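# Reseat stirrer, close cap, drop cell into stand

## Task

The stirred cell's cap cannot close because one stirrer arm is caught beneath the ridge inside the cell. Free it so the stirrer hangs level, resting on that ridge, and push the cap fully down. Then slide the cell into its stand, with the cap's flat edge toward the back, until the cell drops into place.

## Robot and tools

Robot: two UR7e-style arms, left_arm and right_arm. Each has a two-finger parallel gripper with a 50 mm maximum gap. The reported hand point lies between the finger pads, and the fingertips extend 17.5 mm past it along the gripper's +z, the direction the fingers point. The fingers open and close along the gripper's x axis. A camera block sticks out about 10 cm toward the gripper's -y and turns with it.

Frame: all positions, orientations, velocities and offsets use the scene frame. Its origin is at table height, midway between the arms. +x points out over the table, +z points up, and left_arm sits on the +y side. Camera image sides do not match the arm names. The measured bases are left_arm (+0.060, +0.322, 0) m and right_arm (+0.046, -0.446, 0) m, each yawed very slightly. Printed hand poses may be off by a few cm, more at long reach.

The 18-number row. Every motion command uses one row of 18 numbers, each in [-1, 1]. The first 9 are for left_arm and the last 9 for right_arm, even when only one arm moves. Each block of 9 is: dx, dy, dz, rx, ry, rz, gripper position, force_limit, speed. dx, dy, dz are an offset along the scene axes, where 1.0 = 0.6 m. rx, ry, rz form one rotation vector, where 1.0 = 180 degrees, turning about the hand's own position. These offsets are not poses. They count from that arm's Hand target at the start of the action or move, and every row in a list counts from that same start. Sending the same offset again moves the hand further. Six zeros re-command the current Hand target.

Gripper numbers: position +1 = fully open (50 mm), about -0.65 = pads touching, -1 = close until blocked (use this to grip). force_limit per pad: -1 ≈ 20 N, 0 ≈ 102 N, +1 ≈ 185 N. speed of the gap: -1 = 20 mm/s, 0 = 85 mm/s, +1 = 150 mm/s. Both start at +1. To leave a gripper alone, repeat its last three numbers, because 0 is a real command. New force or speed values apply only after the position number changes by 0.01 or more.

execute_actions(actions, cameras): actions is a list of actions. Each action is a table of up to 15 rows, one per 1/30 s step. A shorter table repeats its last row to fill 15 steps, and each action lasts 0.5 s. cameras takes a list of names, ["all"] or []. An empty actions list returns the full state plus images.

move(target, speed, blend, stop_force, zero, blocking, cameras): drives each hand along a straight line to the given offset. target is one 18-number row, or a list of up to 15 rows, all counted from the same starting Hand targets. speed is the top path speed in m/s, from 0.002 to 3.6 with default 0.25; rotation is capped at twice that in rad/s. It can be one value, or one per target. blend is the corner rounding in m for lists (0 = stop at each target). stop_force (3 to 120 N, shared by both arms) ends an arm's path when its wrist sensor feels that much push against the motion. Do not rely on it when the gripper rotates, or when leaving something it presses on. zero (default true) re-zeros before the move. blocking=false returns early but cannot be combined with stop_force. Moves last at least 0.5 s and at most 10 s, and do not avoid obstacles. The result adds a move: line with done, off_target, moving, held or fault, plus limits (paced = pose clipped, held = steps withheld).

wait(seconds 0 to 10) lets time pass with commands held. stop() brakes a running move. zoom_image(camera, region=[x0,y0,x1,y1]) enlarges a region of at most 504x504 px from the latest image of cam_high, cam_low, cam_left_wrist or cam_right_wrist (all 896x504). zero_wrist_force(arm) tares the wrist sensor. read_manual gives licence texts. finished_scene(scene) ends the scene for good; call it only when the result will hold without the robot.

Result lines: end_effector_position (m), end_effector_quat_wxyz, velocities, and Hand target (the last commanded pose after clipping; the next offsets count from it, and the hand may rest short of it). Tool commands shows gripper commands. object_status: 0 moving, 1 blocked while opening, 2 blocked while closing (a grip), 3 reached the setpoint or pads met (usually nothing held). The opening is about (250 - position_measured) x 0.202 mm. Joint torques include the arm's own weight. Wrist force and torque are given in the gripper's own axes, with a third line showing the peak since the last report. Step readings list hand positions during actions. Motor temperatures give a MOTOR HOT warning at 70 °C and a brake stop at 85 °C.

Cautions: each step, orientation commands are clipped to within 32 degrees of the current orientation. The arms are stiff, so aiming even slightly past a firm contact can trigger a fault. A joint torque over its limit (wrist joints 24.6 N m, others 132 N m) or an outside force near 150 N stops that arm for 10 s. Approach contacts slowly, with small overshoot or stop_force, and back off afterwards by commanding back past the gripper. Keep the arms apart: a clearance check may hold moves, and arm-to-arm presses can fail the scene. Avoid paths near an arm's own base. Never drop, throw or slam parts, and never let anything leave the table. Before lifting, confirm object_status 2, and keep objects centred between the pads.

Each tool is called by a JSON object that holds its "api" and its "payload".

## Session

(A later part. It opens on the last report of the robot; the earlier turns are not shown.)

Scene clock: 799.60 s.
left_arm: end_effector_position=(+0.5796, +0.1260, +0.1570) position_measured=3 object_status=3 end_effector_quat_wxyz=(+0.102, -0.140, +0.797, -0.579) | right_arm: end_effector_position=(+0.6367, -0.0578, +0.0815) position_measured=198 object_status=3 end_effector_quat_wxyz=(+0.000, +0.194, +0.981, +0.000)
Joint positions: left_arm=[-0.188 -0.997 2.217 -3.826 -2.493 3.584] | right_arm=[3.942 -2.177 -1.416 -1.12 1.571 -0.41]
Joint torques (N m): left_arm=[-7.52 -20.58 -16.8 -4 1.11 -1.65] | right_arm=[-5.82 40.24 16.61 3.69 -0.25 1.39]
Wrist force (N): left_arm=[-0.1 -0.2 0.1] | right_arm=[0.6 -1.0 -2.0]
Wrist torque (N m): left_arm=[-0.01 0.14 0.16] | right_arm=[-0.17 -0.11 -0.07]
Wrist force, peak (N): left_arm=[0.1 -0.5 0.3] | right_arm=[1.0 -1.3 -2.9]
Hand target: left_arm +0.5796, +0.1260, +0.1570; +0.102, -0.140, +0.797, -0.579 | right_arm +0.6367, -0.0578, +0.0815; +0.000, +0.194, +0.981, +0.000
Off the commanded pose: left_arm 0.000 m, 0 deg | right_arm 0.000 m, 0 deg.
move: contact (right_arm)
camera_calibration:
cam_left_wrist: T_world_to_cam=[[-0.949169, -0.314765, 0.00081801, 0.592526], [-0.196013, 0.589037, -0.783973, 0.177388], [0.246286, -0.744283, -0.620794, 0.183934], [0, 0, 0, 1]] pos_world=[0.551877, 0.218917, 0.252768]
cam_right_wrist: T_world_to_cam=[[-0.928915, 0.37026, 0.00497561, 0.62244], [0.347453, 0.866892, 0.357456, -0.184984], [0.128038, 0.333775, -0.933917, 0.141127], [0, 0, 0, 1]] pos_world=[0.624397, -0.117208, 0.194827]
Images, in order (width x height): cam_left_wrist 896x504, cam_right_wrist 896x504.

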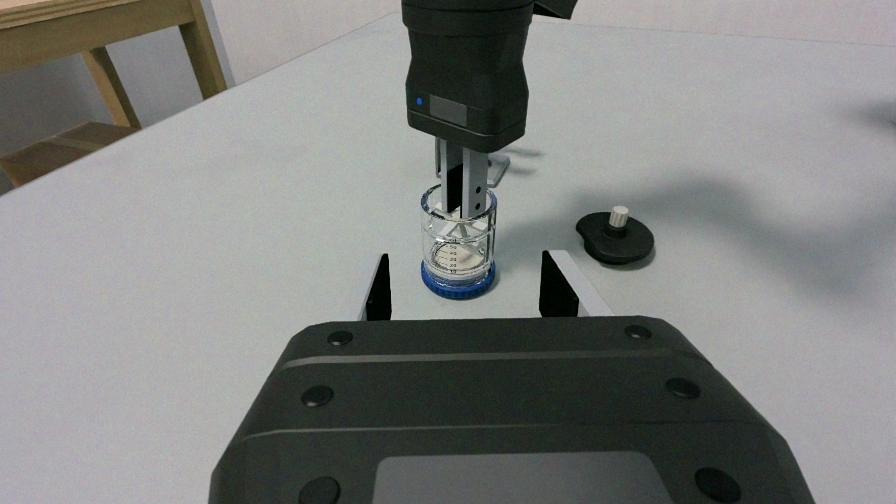

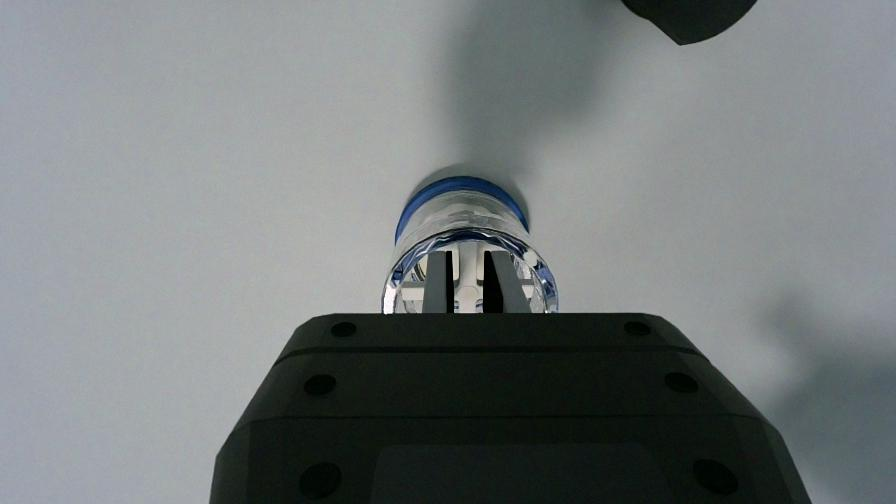

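{"api": "move", "payload": {"target": [0,0,0,0,0,0,1,1,1,0,0,0.001,0,0,0,-0.3,0,-0.5], "speed": 0.01}}

{"api": "move", "payload": {"target": [0,0,0,0,0,0,1,1,1,0,0,0,0,0,0,-1,-0.75,-1], "speed": 0.01, "cameras": ["cam_left_wrist", "cam_right_wrist"]}}

{"api": "zoom_image", "payload": {"camera": "cam_right_wrist", "region": [380, 160, 540, 320]}}

{"api": "zoom_image", "payload": {"camera": "cam_left_wrist", "region": [415, 160, 505, 260]}}

Scene clock: 806.83 s.
left_arm: end_effector_position=(+0.5796, +0.1260, +0.1570) position_measured=3 object_status=3 end_effector_quat_wxyz=(+0.102, -0.140, +0.797, -0.579) | right_arm: end_effector_position=(+0.6367, -0.0578, +0.0821) position_measured=198 object_status=3 end_effector_quat_wxyz=(+0.000, +0.194, +0.981, +0.000)
Joint positions: left_arm=[-0.188 -0.997 2.217 -3.826 -2.493 3.584] | right_arm=[3.942 -2.176 -1.416 -1.121 1.571 -0.41]
Joint torques (N m): left_arm=[-7.71 -21.15 -16.42 -4.07 1.03 -1.54] | right_arm=[-5.59 63.68 38.3 0.83 -0.24 1.53]
Wrist force (N): left_arm=[0.0 -0.4 0.3] | right_arm=[0.5 -0.1 1.3]
Wrist torque (N m): left_arm=[-0.04 0.11 0.17] | right_arm=[-0.19 -0.09 -0.08]
Wrist force, peak (N): left_arm=[-0.2 -0.4 0.4] | right_arm=[0.9 -1.4 -3.1]
Hand target: left_arm +0.5796, +0.1260, +0.1570; +0.102, -0.140, +0.797, -0.579 | right_arm +0.6367, -0.0578, +0.0821; +0.000, +0.194, +0.981, +0.000
Off the commanded pose: left_arm 0.000 m, 0 deg | right_arm 0.000 m, 0 deg.
move: done

Scene clock: 807.37 s.
left_arm: end_effector_position=(+0.5796, +0.1260, +0.1570) position_measured=3 object_status=3 end_effector_quat_wxyz=(+0.102, -0.140, +0.797, -0.579) | right_arm: end_effector_position=(+0.6367, -0.0578, +0.0821) position_measured=227 object_status=2 end_effector_quat_wxyz=(+0.000, +0.194, +0.981, +0.000)
Joint positions: left_arm=[-0.188 -0.997 2.217 -3.826 -2.493 3.584] | right_arm=[3.942 -2.176 -1.416 -1.121 1.571 -0.41]
Joint torques (N m): left_arm=[-7.65 -21.31 -15.24 -4.21 1.06 -1.45] | right_arm=[-6.56 64.64 37.36 0.94 -0.12 1.59]
Wrist force (N): left_arm=[-0.1 0.0 0.3] | right_arm=[0.5 0.0 1.3]
Wrist torque (N m): left_arm=[0.02 0.13 0.16] | right_arm=[-0.17 -0.10 -0.08]
Wrist force, peak (N): left_arm=[0.0 -0.4 0.3] | right_arm=[0.3 0.0 1.7]
Hand target: left_arm +0.5796, +0.1260, +0.1570; +0.102, -0.140, +0.797, -0.579 | right_arm +0.6367, -0.0578, +0.0821; +0.000, +0.194, +0.981, +0.000
Off the commanded pose: left_arm 0.000 m, 0 deg | right_arm 0.000 m, 0 deg.
move: done
camera_calibration:
cam_left_wrist: T_world_to_cam=[[-0.949169, -0.314765, 0.00081801, 0.592526], [-0.196013, 0.589037, -0.783973, 0.177388], [0.246286, -0.744283, -0.620794, 0.183934], [0, 0, 0, 1]] pos_world=[0.551877, 0.218917, 0.252768]
cam_right_wrist: T_world_to_cam=[[-0.928915, 0.37026, 0.00497561, 0.622437], [0.347453, 0.866892, 0.357456, -0.185198], [0.128038, 0.333775, -0.933917, 0.141687], [0, 0, 0, 1]] pos_world=[0.624397, -0.117208, 0.195427]
Images, in order (width x height): cam_left_wrist 896x504, cam_right_wrist 896x504.

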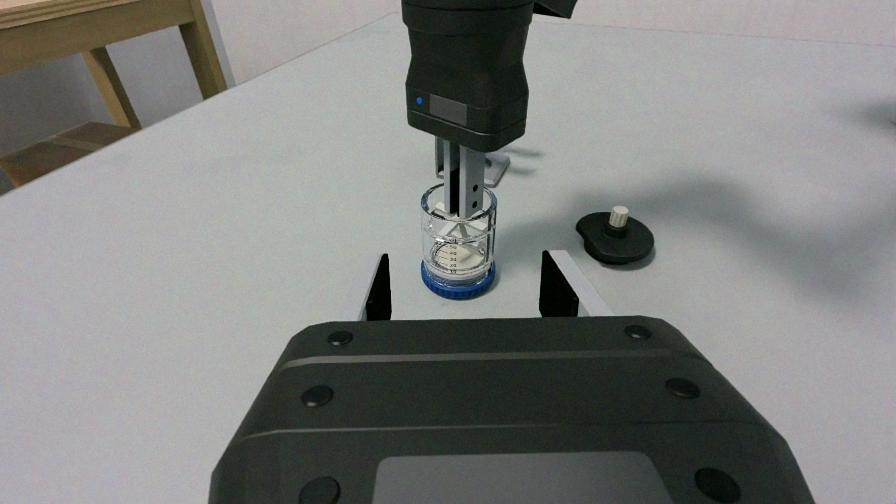

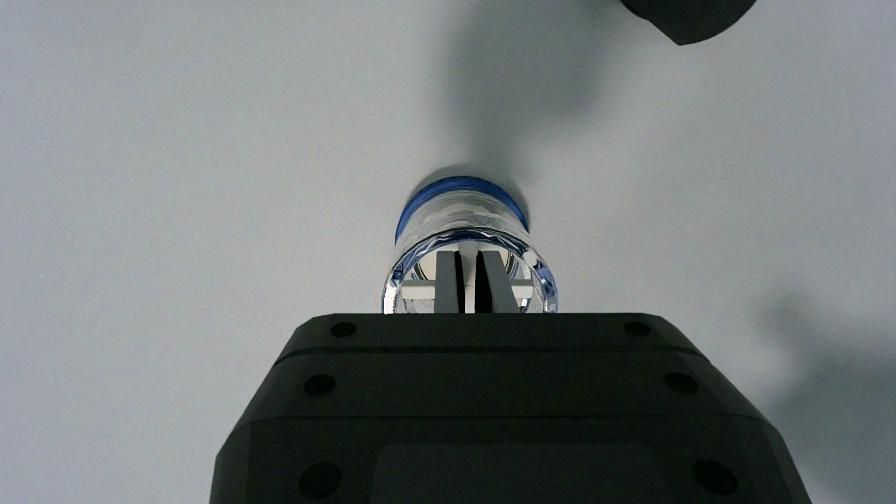

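Scaled by 3.150 from the camera's 896x504 image, which has a finer 1280x720 frame.

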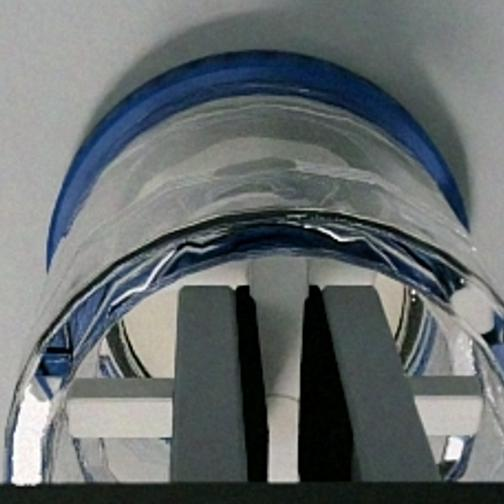

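Scaled by 5.040 from the camera's 896x504 image, which has a finer 1280x720 frame.

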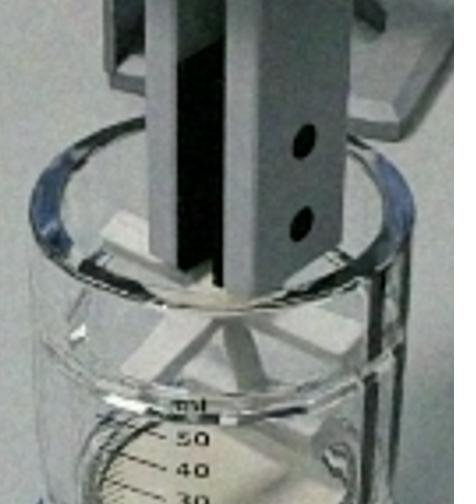

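{"api": "move", "payload": {"target": [0,0,0,0,0,0,1,1,1,-0.0001,-0.0003,0.0024,-0.0308,0.01276,0,-1,-0.75,-1], "speed": 0.01, "cameras": ["cam_left_wrist", "cam_right_wrist"]}}

{"api": "zoom_image", "payload": {"camera": "cam_right_wrist", "region": [380, 160, 540, 320]}}

{"api": "zoom_image", "payload": {"camera": "cam_left_wrist", "region": [415, 160, 505, 260]}}

Scene clock: 831.93 s.
left_arm: end_effector_position=(+0.5796, +0.1260, +0.1570) position_measured=3 object_status=3 end_effector_quat_wxyz=(+0.102, -0.140, +0.797, -0.579) | right_arm: end_effector_position=(+0.6367, -0.0580, +0.0836) position_measured=227 object_status=2 end_effector_quat_wxyz=(-0.011, +0.194, +0.980, -0.051)
Joint positions: left_arm=[-0.188 -0.997 2.217 -3.826 -2.493 3.584] | right_arm=[3.957 -2.218 -1.318 -1.274 1.531 -0.393]
Joint torques (N m): left_arm=[-6.96 -21.81 -14.73 -4.08 0.98 -1.23] | right_arm=[8.7 42.56 36.82 0.18 -1.43 1.71]
Wrist force (N): left_arm=[-0.3 -0.2 0.1] | right_arm=[0.5 0.6 2.1]
Wrist torque (N m): left_arm=[0.00 0.16 0.17] | right_arm=[-0.19 -0.10 -0.07]
Wrist force, peak (N): left_arm=[0.0 -0.5 0.3] | right_arm=[0.4 0.6 2.1]
Hand target: left_arm +0.5796, +0.1260, +0.1570; +0.102, -0.140, +0.797, -0.579 | right_arm +0.6367, -0.0580, +0.0836; -0.011, +0.193, +0.980, -0.052
Off the commanded pose: left_arm 0.000 m, 0 deg | right_arm 0.000 m, 0 deg.
move: done
camera_calibration:
cam_left_wrist: T_world_to_cam=[[-0.949169, -0.314765, 0.00081801, 0.592526], [-0.196013, 0.589037, -0.783973, 0.177388], [0.246286, -0.744283, -0.620794, 0.183934], [0, 0, 0, 1]] pos_world=[0.551877, 0.218917, 0.252768]
cam_right_wrist: T_world_to_cam=[[-0.928699, 0.37078, 0.00644407, 0.622163], [0.359772, 0.896643, 0.258062, -0.183303], [0.0899061, 0.24198, -0.966107, 0.164737], [0, 0, 0, 1]] pos_world=[0.628938, -0.106191, 0.202447]
Images, in order (width x height): cam_left_wrist 896x504, cam_right_wrist 896x504.

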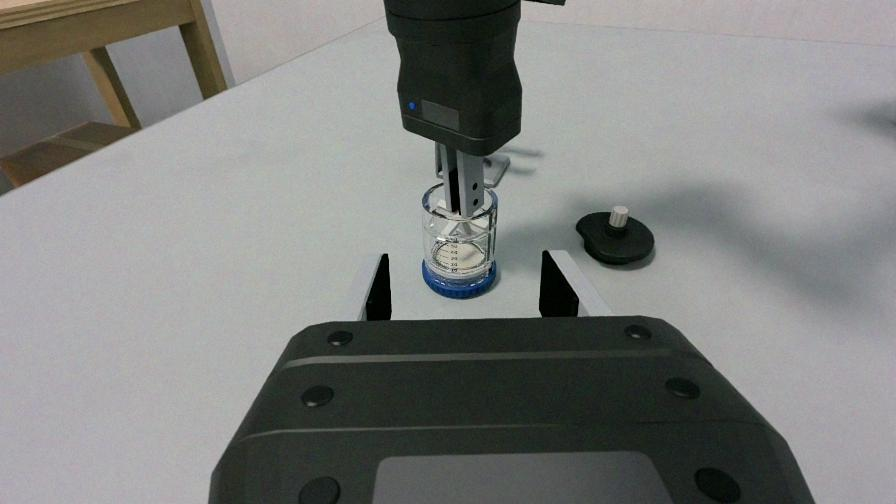

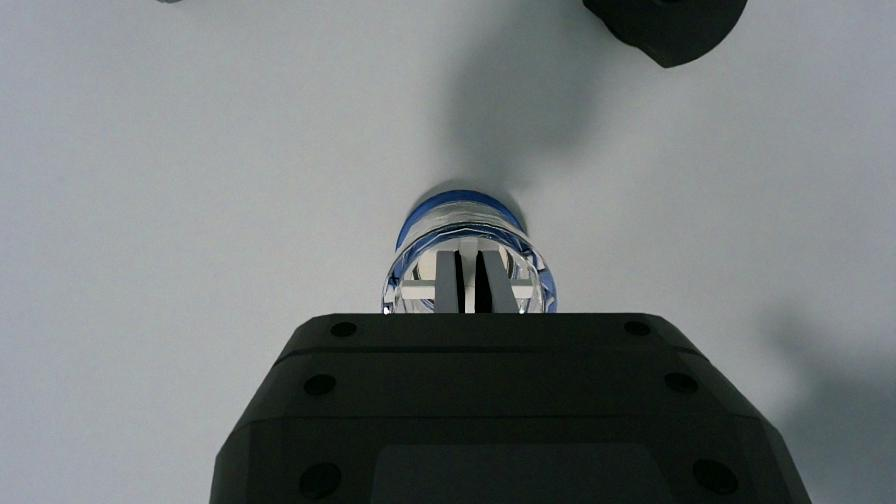

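Scaled by 3.150 from the camera's 896x504 image, which has a finer 1280x720 frame.

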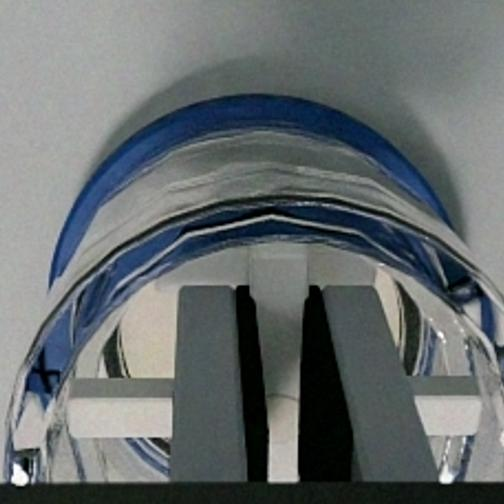

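Scaled by 5.040 from the camera's 896x504 image, which has a finer 1280x720 frame.

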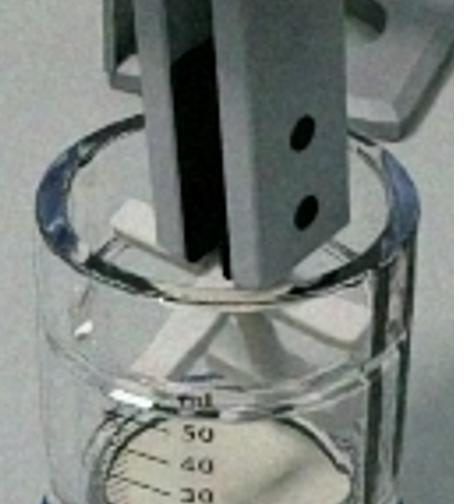

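{"api": "move", "payload": {"target": [0,0,0,0,0,0,1,1,1,0,0,0.0083,0,0,0,-1,-0.75,-1], "speed": 0.01, "stop_force": 5, "cameras": ["cam_left_wrist", "cam_right_wrist"]}}

{"api": "zoom_image", "payload": {"camera": "cam_left_wrist", "region": [410, 150, 510, 260]}}

Scene clock: 836.03 s.
left_arm: end_effector_position=(+0.5796, +0.1260, +0.1570) position_measured=3 object_status=3 end_effector_quat_wxyz=(+0.102, -0.140, +0.797, -0.579) | right_arm: end_effector_position=(+0.6367, -0.0580, +0.0885) position_measured=227 object_status=2 end_effector_quat_wxyz=(-0.011, +0.193, +0.980, -0.052)
Joint positions: left_arm=[-0.188 -0.997 2.217 -3.826 -2.493 3.584] | right_arm=[3.957 -2.213 -1.312 -1.284 1.531 -0.393]
Joint torques (N m): left_arm=[-7.24 -21.29 -13.4 -3.95 0.98 -1.32] | right_arm=[8.52 65.61 38.69 0.72 -1.19 1.5]
Wrist force (N): left_arm=[0.0 -0.1 0.2] | right_arm=[0.5 0.3 1.7]
Wrist torque (N m): left_arm=[0.00 0.12 0.17] | right_arm=[-0.19 -0.09 -0.07]
Wrist force, peak (N): left_arm=[-0.2 -0.6 0.3] | right_arm=[0.4 0.8 2.0]
Hand target: left_arm +0.5796, +0.1260, +0.1570; +0.102, -0.140, +0.797, -0.579 | right_arm +0.6367, -0.0580, +0.0885; -0.011, +0.193, +0.980, -0.052
Off the commanded pose: left_arm 0.000 m, 0 deg | right_arm 0.000 m, 0 deg.
move: done
camera_calibration:
cam_left_wrist: T_world_to_cam=[[-0.949169, -0.314765, 0.00081801, 0.592526], [-0.196013, 0.589037, -0.783973, 0.177388], [0.246286, -0.744283, -0.620794, 0.183934], [0, 0, 0, 1]] pos_world=[0.551877, 0.218917, 0.252768]
cam_right_wrist: T_world_to_cam=[[-0.928692, 0.370798, 0.00637205, 0.622143], [0.359791, 0.896692, 0.257864, -0.184558], [0.0899019, 0.241769, -0.96616, 0.169559], [0, 0, 0, 1]] pos_world=[0.628938, -0.106192, 0.207448]
Images, in order (width x height): cam_left_wrist 896x504, cam_right_wrist 896x504.

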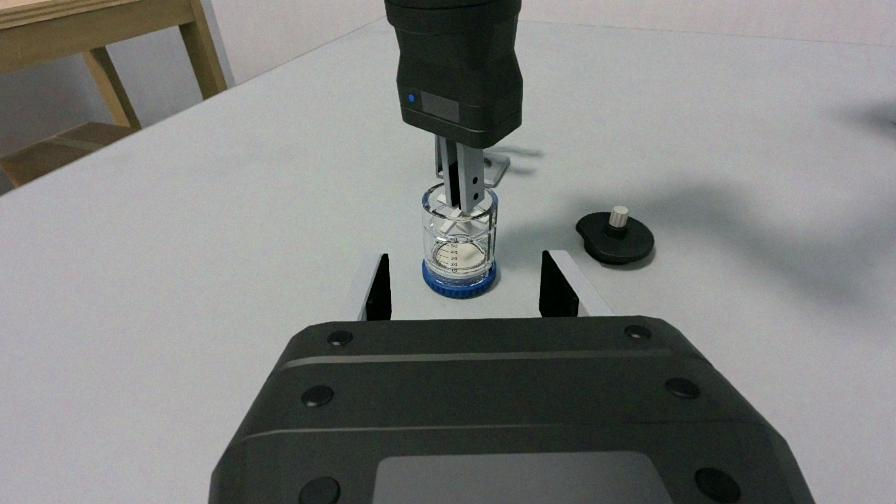

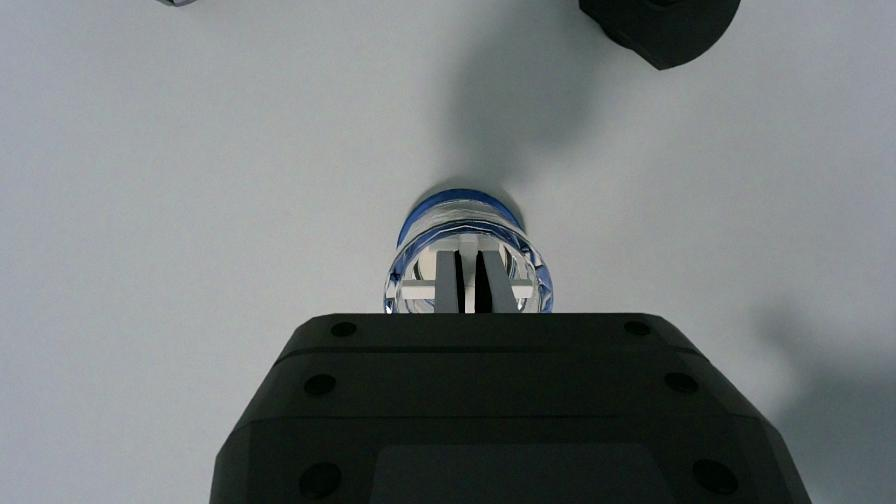

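Scaled by 4.582 from the camera's 896x504 image, which has a finer 1280x720 frame.

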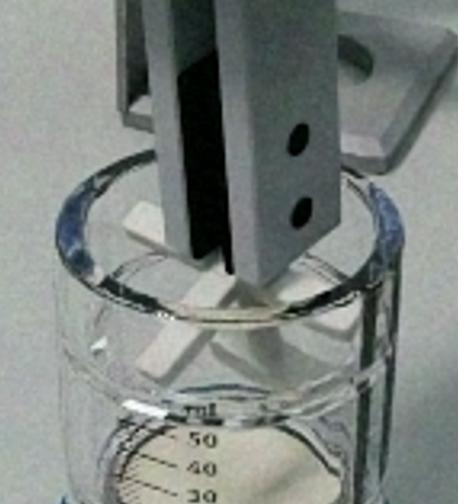

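{"api": "move", "payload": {"target": [0,0,0,0,0,0,1,1,1,0,0,0.0142,0,0,0,-1,-0.75,-1], "speed": 0.012, "stop_force": 5, "cameras": ["cam_left_wrist", "cam_right_wrist"]}}

{"api": "zoom_image", "payload": {"camera": "cam_left_wrist", "region": [410, 150, 510, 260]}}

{"api": "zoom_image", "payload": {"camera": "cam_right_wrist", "region": [380, 160, 540, 320]}}

Scene clock: 840.97 s.
left_arm: end_effector_position=(+0.5796, +0.1260, +0.1570) position_measured=3 object_status=3 end_effector_quat_wxyz=(+0.102, -0.140, +0.797, -0.579) | right_arm: end_effector_position=(+0.6367, -0.0580, +0.0971) position_measured=227 object_status=2 end_effector_quat_wxyz=(-0.011, +0.193, +0.980, -0.052)
Joint positions: left_arm=[-0.188 -0.997 2.217 -3.826 -2.493 3.584] | right_arm=[3.957 -2.206 -1.302 -1.302 1.531 -0.393]
Joint torques (N m): left_arm=[-8.16 -21.81 -13.43 -3.93 1.07 -1.22] | right_arm=[8.16 66.15 38.16 0.76 -0.29 1.48]
Wrist force (N): left_arm=[0.0 -0.4 0.1] | right_arm=[0.5 0.1 1.4]
Wrist torque (N m): left_arm=[-0.03 0.13 0.17] | right_arm=[-0.18 -0.09 -0.08]
Wrist force, peak (N): left_arm=[-0.2 -0.5 0.3] | right_arm=[0.5 0.3 1.9]
Hand target: left_arm +0.5796, +0.1260, +0.1570; +0.102, -0.140, +0.797, -0.579 | right_arm +0.6367, -0.0580, +0.0971; -0.011, +0.193, +0.980, -0.052
Off the commanded pose: left_arm 0.000 m, 0 deg | right_arm 0.000 m, 0 deg.
move: done
camera_calibration:
cam_left_wrist: T_world_to_cam=[[-0.949169, -0.314765, 0.00081801, 0.592526], [-0.196013, 0.589037, -0.783973, 0.177388], [0.246286, -0.744283, -0.620794, 0.183934], [0, 0, 0, 1]] pos_world=[0.551877, 0.218917, 0.252768]
cam_right_wrist: T_world_to_cam=[[-0.928692, 0.370798, 0.00637205, 0.622088], [0.359791, 0.896692, 0.257864, -0.186776], [0.0899019, 0.241769, -0.96616, 0.177868], [0, 0, 0, 1]] pos_world=[0.628938, -0.106192, 0.216048]
Images, in order (width x height): cam_left_wrist 896x504, cam_right_wrist 896x504.

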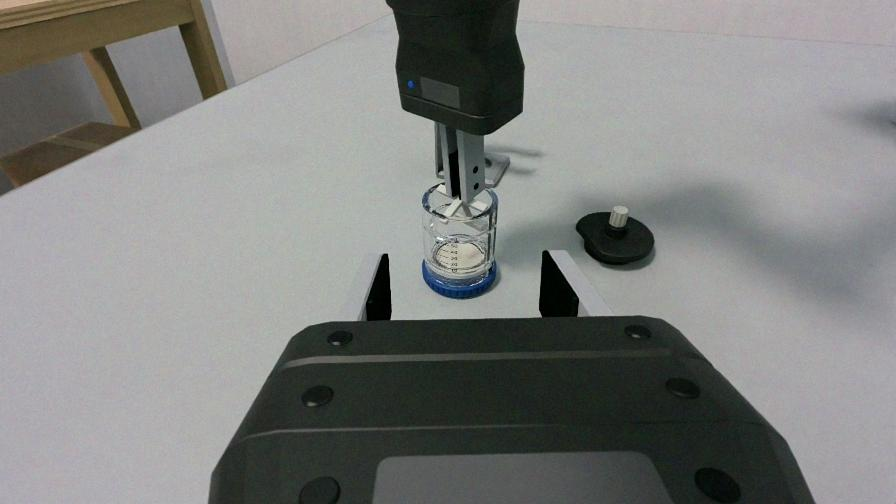

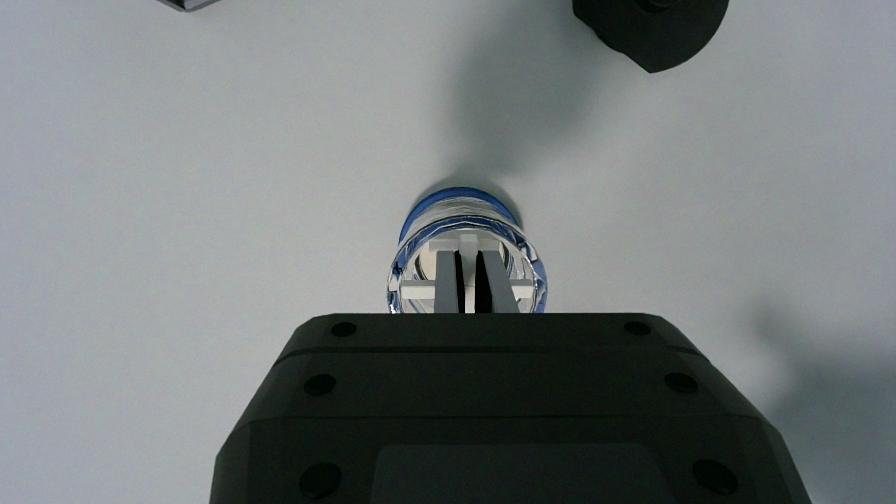

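Scaled by 4.582 from the camera's 896x504 image, which has a finer 1280x720 frame.

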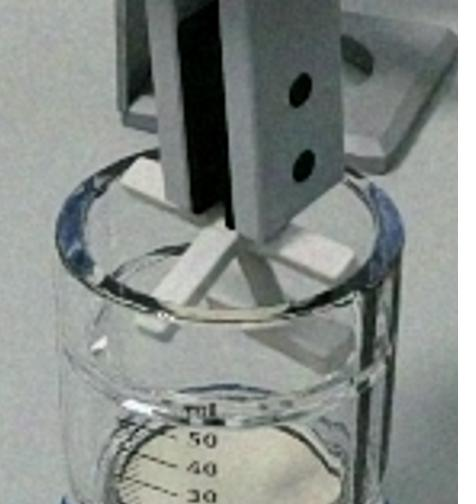

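Scaled by 3.150 from the camera's 896x504 image, which has a finer 1280x720 frame.

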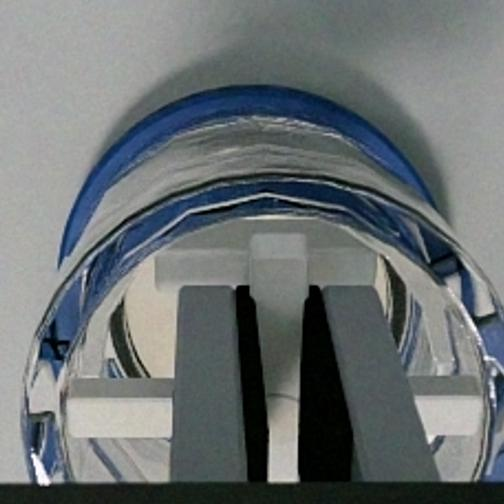

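{"api": "move", "payload": {"target": [0,0,0,0,0,0,1,1,1,-0.00238,-0.00748,0.001,0.10625,-0.0440,0,-1,-0.75,-1], "speed": 0.03, "cameras": ["cam_left_wrist", "cam_right_wrist"]}}

{"api": "zoom_image", "payload": {"camera": "cam_left_wrist", "region": [410, 150, 510, 260]}}

{"api": "zoom_image", "payload": {"camera": "cam_right_wrist", "region": [370, 160, 570, 320]}}

Scene clock: 876.00 s.
left_arm: end_effector_position=(+0.5796, +0.1260, +0.1570) position_measured=3 object_status=3 end_effector_quat_wxyz=(+0.102, -0.140, +0.797, -0.579) | right_arm: end_effector_position=(+0.6353, -0.0625, +0.0977) position_measured=227 object_status=2 end_effector_quat_wxyz=(+0.025, +0.192, +0.973, +0.125)
Joint positions: left_arm=[-0.188 -0.997 2.217 -3.826 -2.493 3.584] | right_arm=[3.897 -2.08 -1.621 -0.781 1.682 -0.442]
Joint torques (N m): left_arm=[-7.1 -21.34 -11.59 -3.94 0.92 -0.98] | right_arm=[-7.46 59.65 13.09 6.71 1.63 -1.4]
Wrist force (N): left_arm=[-0.2 -0.2 0.3] | right_arm=[0.3 -0.4 1.4]
Wrist torque (N m): left_arm=[-0.01 0.14 0.16] | right_arm=[-0.16 -0.06 0.01]
Wrist force, peak (N): left_arm=[0.0 -0.5 0.3] | right_arm=[0.5 0.3 1.9]
Hand target: left_arm +0.5796, +0.1260, +0.1570; +0.102, -0.140, +0.797, -0.579 | right_arm +0.6353, -0.0625, +0.0977; +0.025, +0.192, +0.973, +0.125
Off the commanded pose: left_arm 0.000 m, 0 deg | right_arm 0.000 m, 0 deg.
move: done
camera_calibration:
cam_left_wrist: T_world_to_cam=[[-0.949169, -0.314765, 0.00081801, 0.592526], [-0.196013, 0.589037, -0.783973, 0.177388], [0.246286, -0.744283, -0.620794, 0.183934], [0, 0, 0, 1]] pos_world=[0.551877, 0.218917, 0.252768]
cam_right_wrist: T_world_to_cam=[[-0.929239, 0.369475, 0.00152981, 0.623135], [0.301123, 0.75492, 0.582598, -0.185685], [0.214101, 0.541834, -0.812759, 0.104501], [0, 0, 0, 1]] pos_world=[0.612582, -0.146678, 0.192161]
Images, in order (width x height): cam_left_wrist 896x504, cam_right_wrist 896x504.

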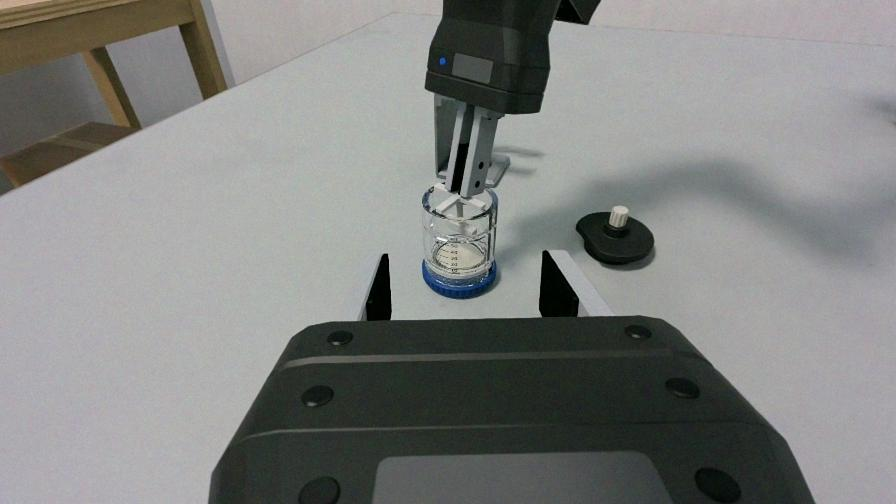

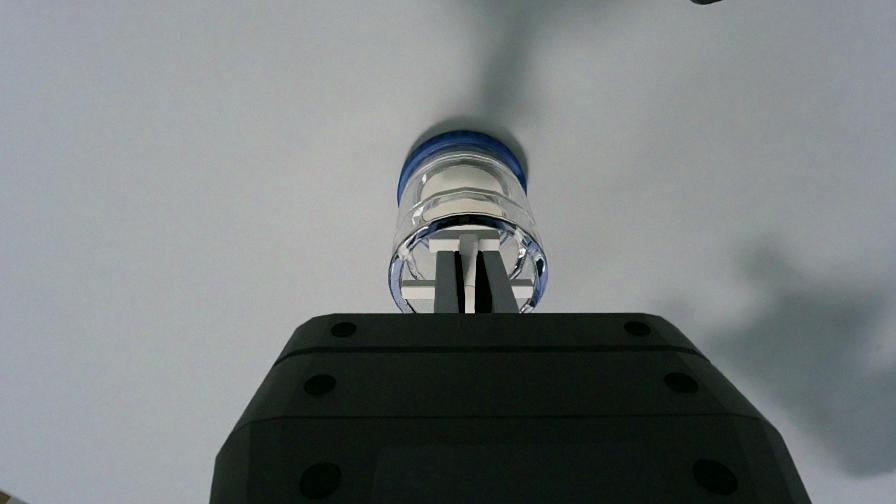

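Scaled by 4.582 from the camera's 896x504 image, which has a finer 1280x720 frame.

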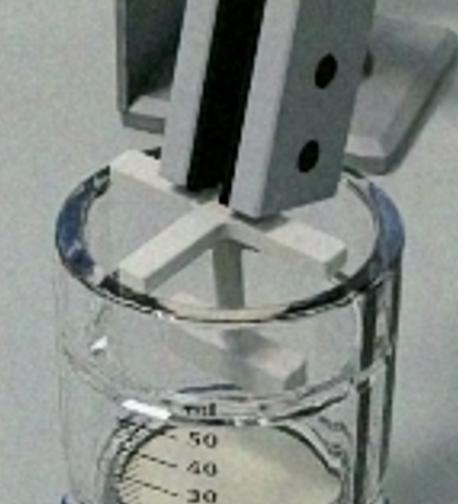

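Scaled by 2.520 from the camera's 896x504 image, which has a finer 1280x720 frame.

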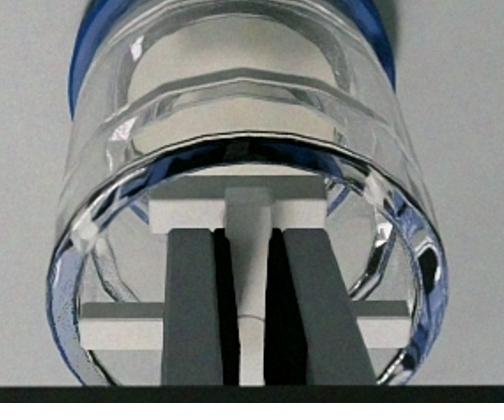

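{"api": "zoom_image", "payload": {"camera": "cam_right_wrist", "region": [385, 200, 555, 316]}}

Scaled by 2.965 from the camera's 896x504 image, which has a finer 1280x720 frame.

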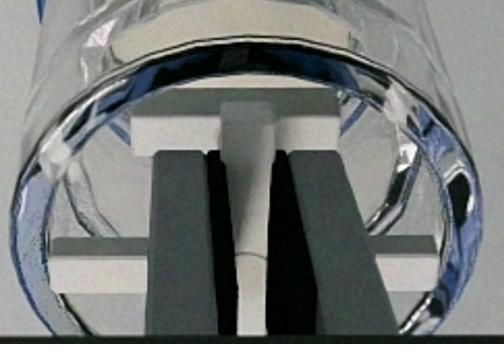

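{"api": "zoom_image", "payload": {"camera": "cam_left_wrist", "region": [416, 170, 506, 230]}}

Scaled by 5.600 from the camera's 896x504 image, which has a finer 1280x720 frame.

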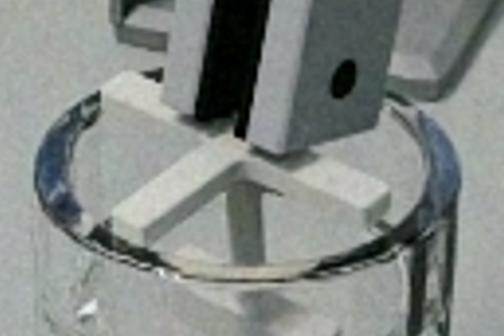

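{"api": "move", "payload": {"target": [0,0,0,0,0,0,1,1,1,-0.00096,-0.00014,-0.0167,0,0,0,-1,-0.75,-1], "speed": 0.02, "stop_force": 4, "cameras": ["cam_left_wrist", "cam_right_wrist"]}}

{"api": "zoom_image", "payload": {"camera": "cam_left_wrist", "region": [410, 160, 510, 260]}}

{"api": "zoom_image", "payload": {"camera": "cam_right_wrist", "region": [385, 200, 555, 316]}}

Scene clock: 903.43 s.
left_arm: end_effector_position=(+0.5796, +0.1260, +0.1570) position_measured=3 object_status=3 end_effector_quat_wxyz=(+0.102, -0.140, +0.797, -0.579) | right_arm: end_effector_position=(+0.6347, -0.0625, +0.0876) position_measured=227 object_status=2 end_effector_quat_wxyz=(+0.025, +0.192, +0.973, +0.125)
Joint positions: left_arm=[-0.188 -0.997 2.217 -3.826 -2.493 3.584] | right_arm=[3.898 -2.092 -1.632 -0.757 1.682 -0.442]
Joint torques (N m): left_arm=[-7.46 -22.75 -10.62 -3.88 0.79 -1.01] | right_arm=[10.45 35.9 13.26 6.37 -0.38 1.71]
Wrist force (N): left_arm=[-0.2 -0.3 0.2] | right_arm=[0.5 -0.2 1.3]
Wrist torque (N m): left_arm=[-0.03 0.16 0.16] | right_arm=[-0.13 -0.08 0.00]
Wrist force, peak (N): left_arm=[-0.2 -0.5 0.2] | right_arm=[0.4 -0.3 1.6]
Hand target: left_arm +0.5796, +0.1260, +0.1570; +0.102, -0.140, +0.797, -0.579 | right_arm +0.6347, -0.0625, +0.0876; +0.025, +0.192, +0.973, +0.125
Off the commanded pose: left_arm 0.000 m, 0 deg | right_arm 0.000 m, 0 deg.
move: done
camera_calibration:
cam_left_wrist: T_world_to_cam=[[-0.949169, -0.314765, 0.00081801, 0.592526], [-0.196013, 0.589037, -0.783973, 0.177388], [0.246286, -0.744283, -0.620794, 0.183934], [0, 0, 0, 1]] pos_world=[0.551877, 0.218917, 0.252768]
cam_right_wrist: T_world_to_cam=[[-0.929245, 0.369462, 0.00145218, 0.622738], [0.301036, 0.754852, 0.582731, -0.179614], [0.214201, 0.541937, -0.812664, 0.096471], [0, 0, 0, 1]] pos_world=[0.612082, -0.146777, 0.182161]
Images, in order (width x height): cam_left_wrist 896x504, cam_right_wrist 896x504.

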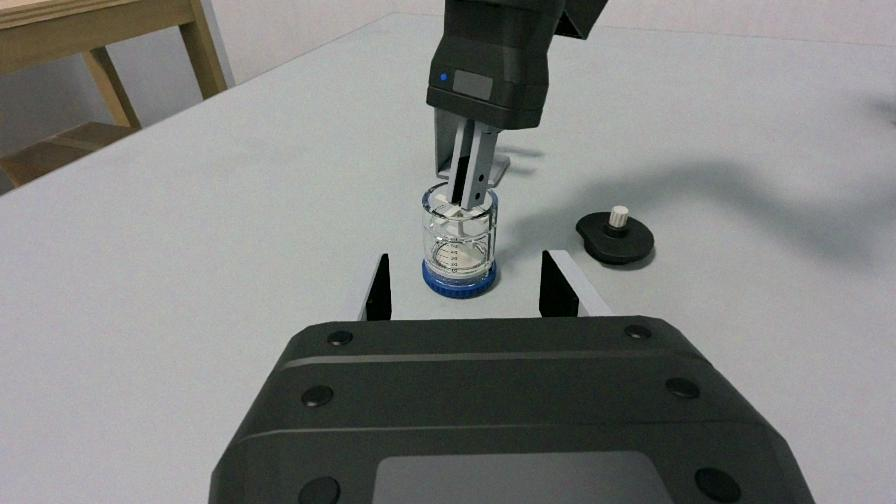

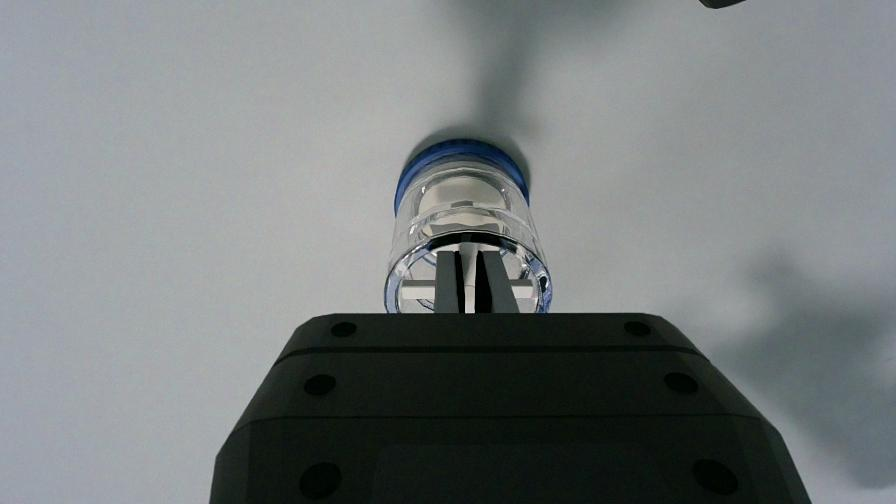

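Scaled by 5.040 from the camera's 896x504 image, which has a finer 1280x720 frame.

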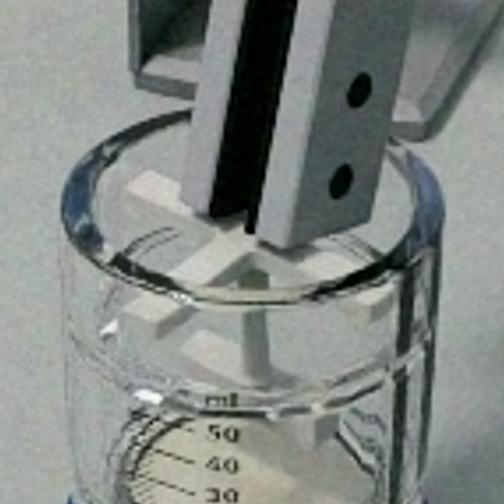

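Scaled by 2.965 from the camera's 896x504 image, which has a finer 1280x720 frame.

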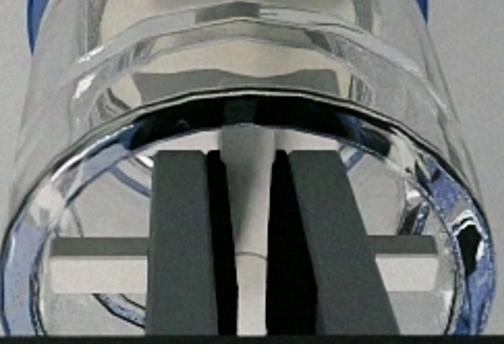

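{"api": "move", "payload": {"target": [0,0,0,0,0,0,1,1,1,0,0,-0.0133,0,0,0,-1,-0.75,-1], "speed": 0.008, "stop_force": 3, "cameras": ["cam_left_wrist", "cam_right_wrist"]}}

{"api": "zoom_image", "payload": {"camera": "cam_left_wrist", "region": [410, 160, 510, 260]}}

{"api": "zoom_image", "payload": {"camera": "cam_right_wrist", "region": [385, 200, 555, 316]}}

Scene clock: 908.47 s.
left_arm: end_effector_position=(+0.5796, +0.1260, +0.1570) position_measured=3 object_status=3 end_effector_quat_wxyz=(+0.102, -0.140, +0.797, -0.579) | right_arm: end_effector_position=(+0.6347, -0.0625, +0.0797) position_measured=227 object_status=2 end_effector_quat_wxyz=(+0.025, +0.192, +0.973, +0.125)
Joint positions: left_arm=[-0.188 -0.997 2.217 -3.826 -2.493 3.584] | right_arm=[3.898 -2.102 -1.639 -0.74 1.682 -0.442]
Joint torques (N m): left_arm=[-7.68 -22.78 -9.48 -3.97 0.85 -1] | right_arm=[9.13 34.88 12.39 6.37 -0.33 1.35]
Wrist force (N): left_arm=[-0.1 -0.3 -0.1] | right_arm=[0.8 0.0 -0.4]
Wrist torque (N m): left_arm=[-0.01 0.14 0.17] | right_arm=[-0.16 -0.08 0.00]
Wrist force, peak (N): left_arm=[0.0 -0.5 0.3] | right_arm=[0.4 -0.1 1.6]
Hand target: left_arm +0.5796, +0.1260, +0.1570; +0.102, -0.140, +0.797, -0.579 | right_arm +0.6347, -0.0625, +0.0797; +0.025, +0.192, +0.973, +0.125
Off the commanded pose: left_arm 0.000 m, 0 deg | right_arm 0.000 m, 0 deg.
move: done
camera_calibration:
cam_left_wrist: T_world_to_cam=[[-0.949169, -0.314765, 0.00081801, 0.592526], [-0.196013, 0.589037, -0.783973, 0.177388], [0.246286, -0.744283, -0.620794, 0.183934], [0, 0, 0, 1]] pos_world=[0.551877, 0.218917, 0.252768]
cam_right_wrist: T_world_to_cam=[[-0.929245, 0.369462, 0.00145218, 0.62275], [0.301036, 0.754852, 0.582731, -0.174952], [0.214201, 0.541937, -0.812664, 0.0899697], [0, 0, 0, 1]] pos_world=[0.612082, -0.146777, 0.174161]
Images, in order (width x height): cam_left_wrist 896x504, cam_right_wrist 896x504.

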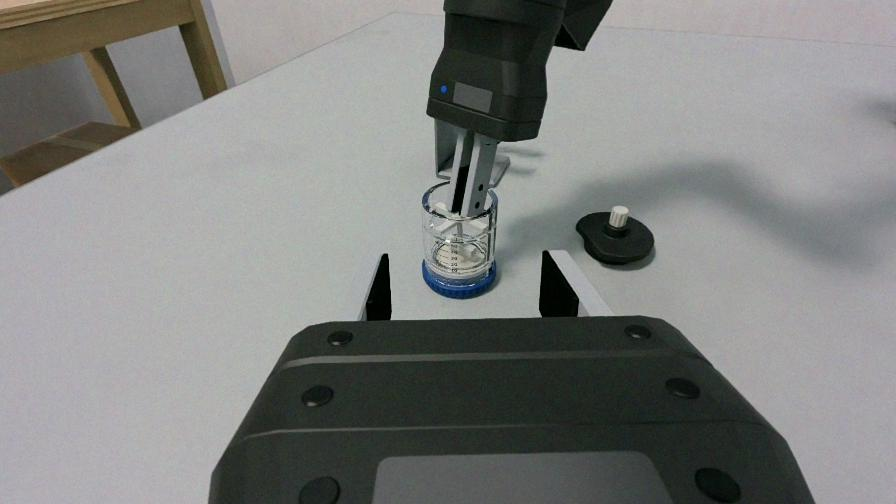

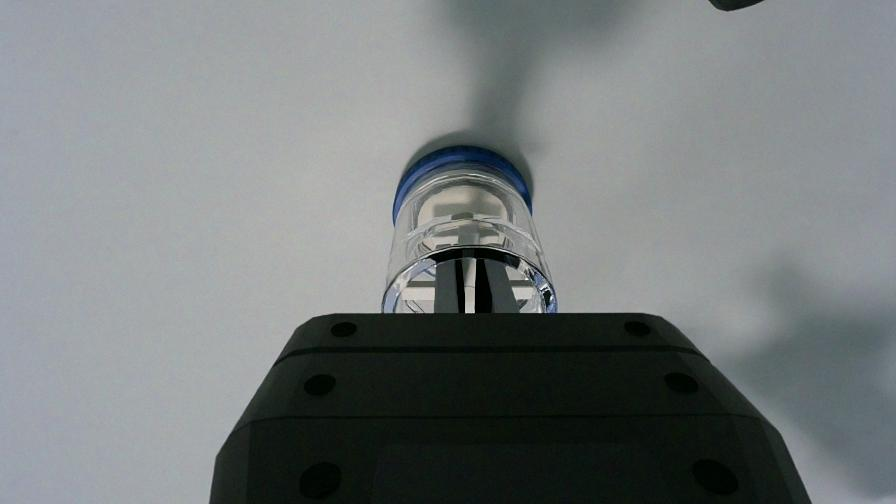

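Scaled by 5.040 from the camera's 896x504 image, which has a finer 1280x720 frame.

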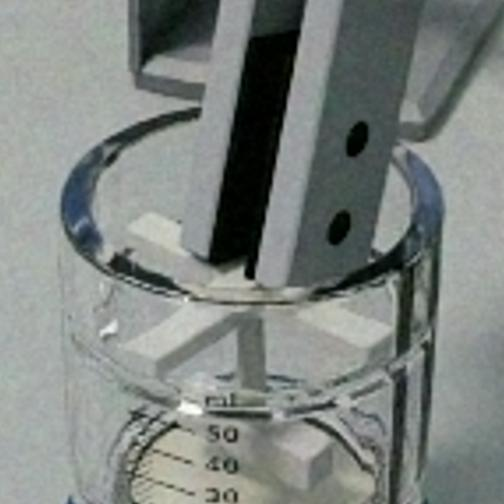

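Scaled by 2.965 from the camera's 896x504 image, which has a finer 1280x720 frame.

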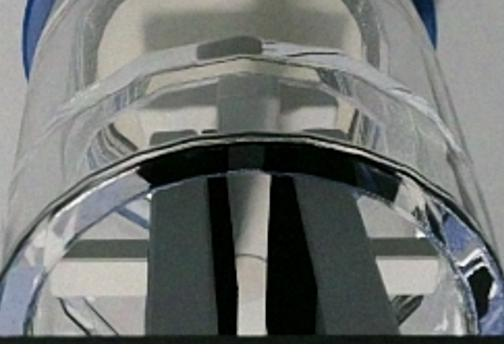

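{"api": "move", "payload": {"target": [0,0,0,0,0,0,1,1,1,0,0,0,0,0,0,-0.39,-0.75,-1], "speed": 0.01, "cameras": ["cam_left_wrist", "cam_right_wrist"]}}

{"api": "zoom_image", "payload": {"camera": "cam_left_wrist", "region": [410, 160, 510, 260]}}

{"api": "zoom_image", "payload": {"camera": "cam_right_wrist", "region": [385, 200, 555, 316]}}

Scene clock: 915.33 s.
left_arm: end_effector_position=(+0.5796, +0.1260, +0.1570) position_measured=3 object_status=3 end_effector_quat_wxyz=(+0.102, -0.140, +0.797, -0.579) | right_arm: end_effector_position=(+0.6347, -0.0625, +0.0796) position_measured=210 object_status=3 end_effector_quat_wxyz=(+0.025, +0.192, +0.973, +0.125)
Joint positions: left_arm=[-0.188 -0.997 2.217 -3.826 -2.493 3.584] | right_arm=[3.898 -2.102 -1.639 -0.74 1.682 -0.442]
Joint torques (N m): left_arm=[-6.82 -21.89 -9.53 -3.83 0.88 -0.74] | right_arm=[9.34 37.97 14.42 6.34 -0.35 1.43]
Wrist force (N): left_arm=[-0.2 -0.2 0.1] | right_arm=[0.4 -0.2 1.3]
Wrist torque (N m): left_arm=[0.00 0.16 0.16] | right_arm=[-0.13 -0.06 0.01]
Wrist force, peak (N): left_arm=[0.1 -0.6 0.2] | right_arm=[0.6 -0.3 1.3]
Hand target: left_arm +0.5796, +0.1260, +0.1570; +0.102, -0.140, +0.797, -0.579 | right_arm +0.6347, -0.0625, +0.0797; +0.025, +0.192, +0.973, +0.125
Off the commanded pose: left_arm 0.000 m, 0 deg | right_arm 0.000 m, 0 deg.
move: done
camera_calibration:
cam_left_wrist: T_world_to_cam=[[-0.949169, -0.314765, 0.00081801, 0.592526], [-0.196013, 0.589037, -0.783973, 0.177388], [0.246286, -0.744283, -0.620794, 0.183934], [0, 0, 0, 1]] pos_world=[0.551877, 0.218917, 0.252768]
cam_right_wrist: T_world_to_cam=[[-0.929216, 0.369533, 0.00150508, 0.622734], [0.301122, 0.754818, 0.582731, -0.17501], [0.214202, 0.541936, -0.812664, 0.0899689], [0, 0, 0, 1]] pos_world=[0.612082, -0.146778, 0.174161]
Images, in order (width x height): cam_left_wrist 896x504, cam_right_wrist 896x504.

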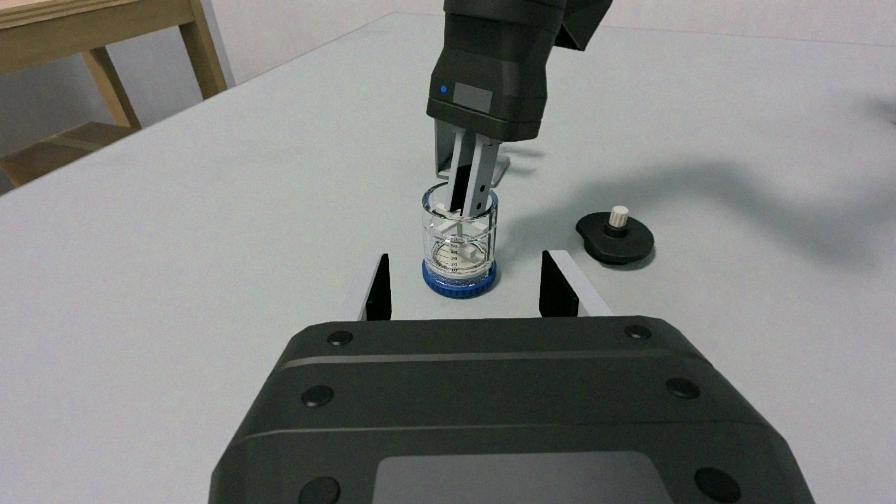

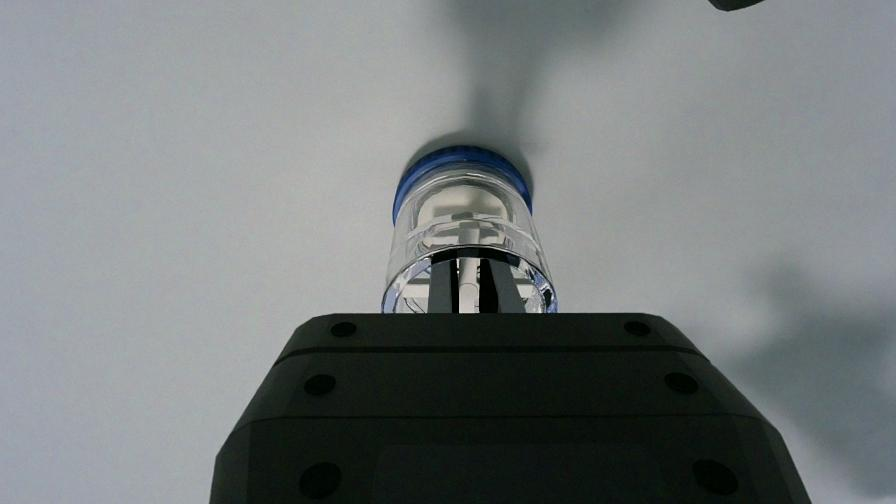

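Scaled by 5.040 from the camera's 896x504 image, which has a finer 1280x720 frame.

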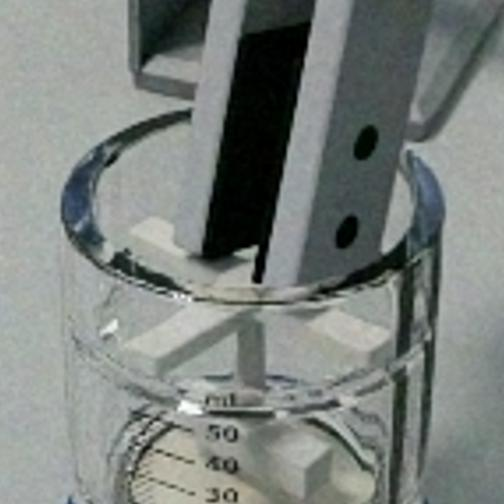

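Scaled by 2.965 from the camera's 896x504 image, which has a finer 1280x720 frame.

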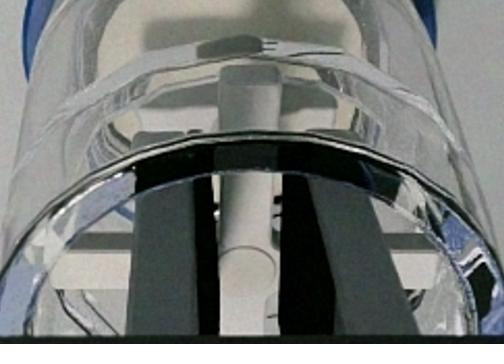

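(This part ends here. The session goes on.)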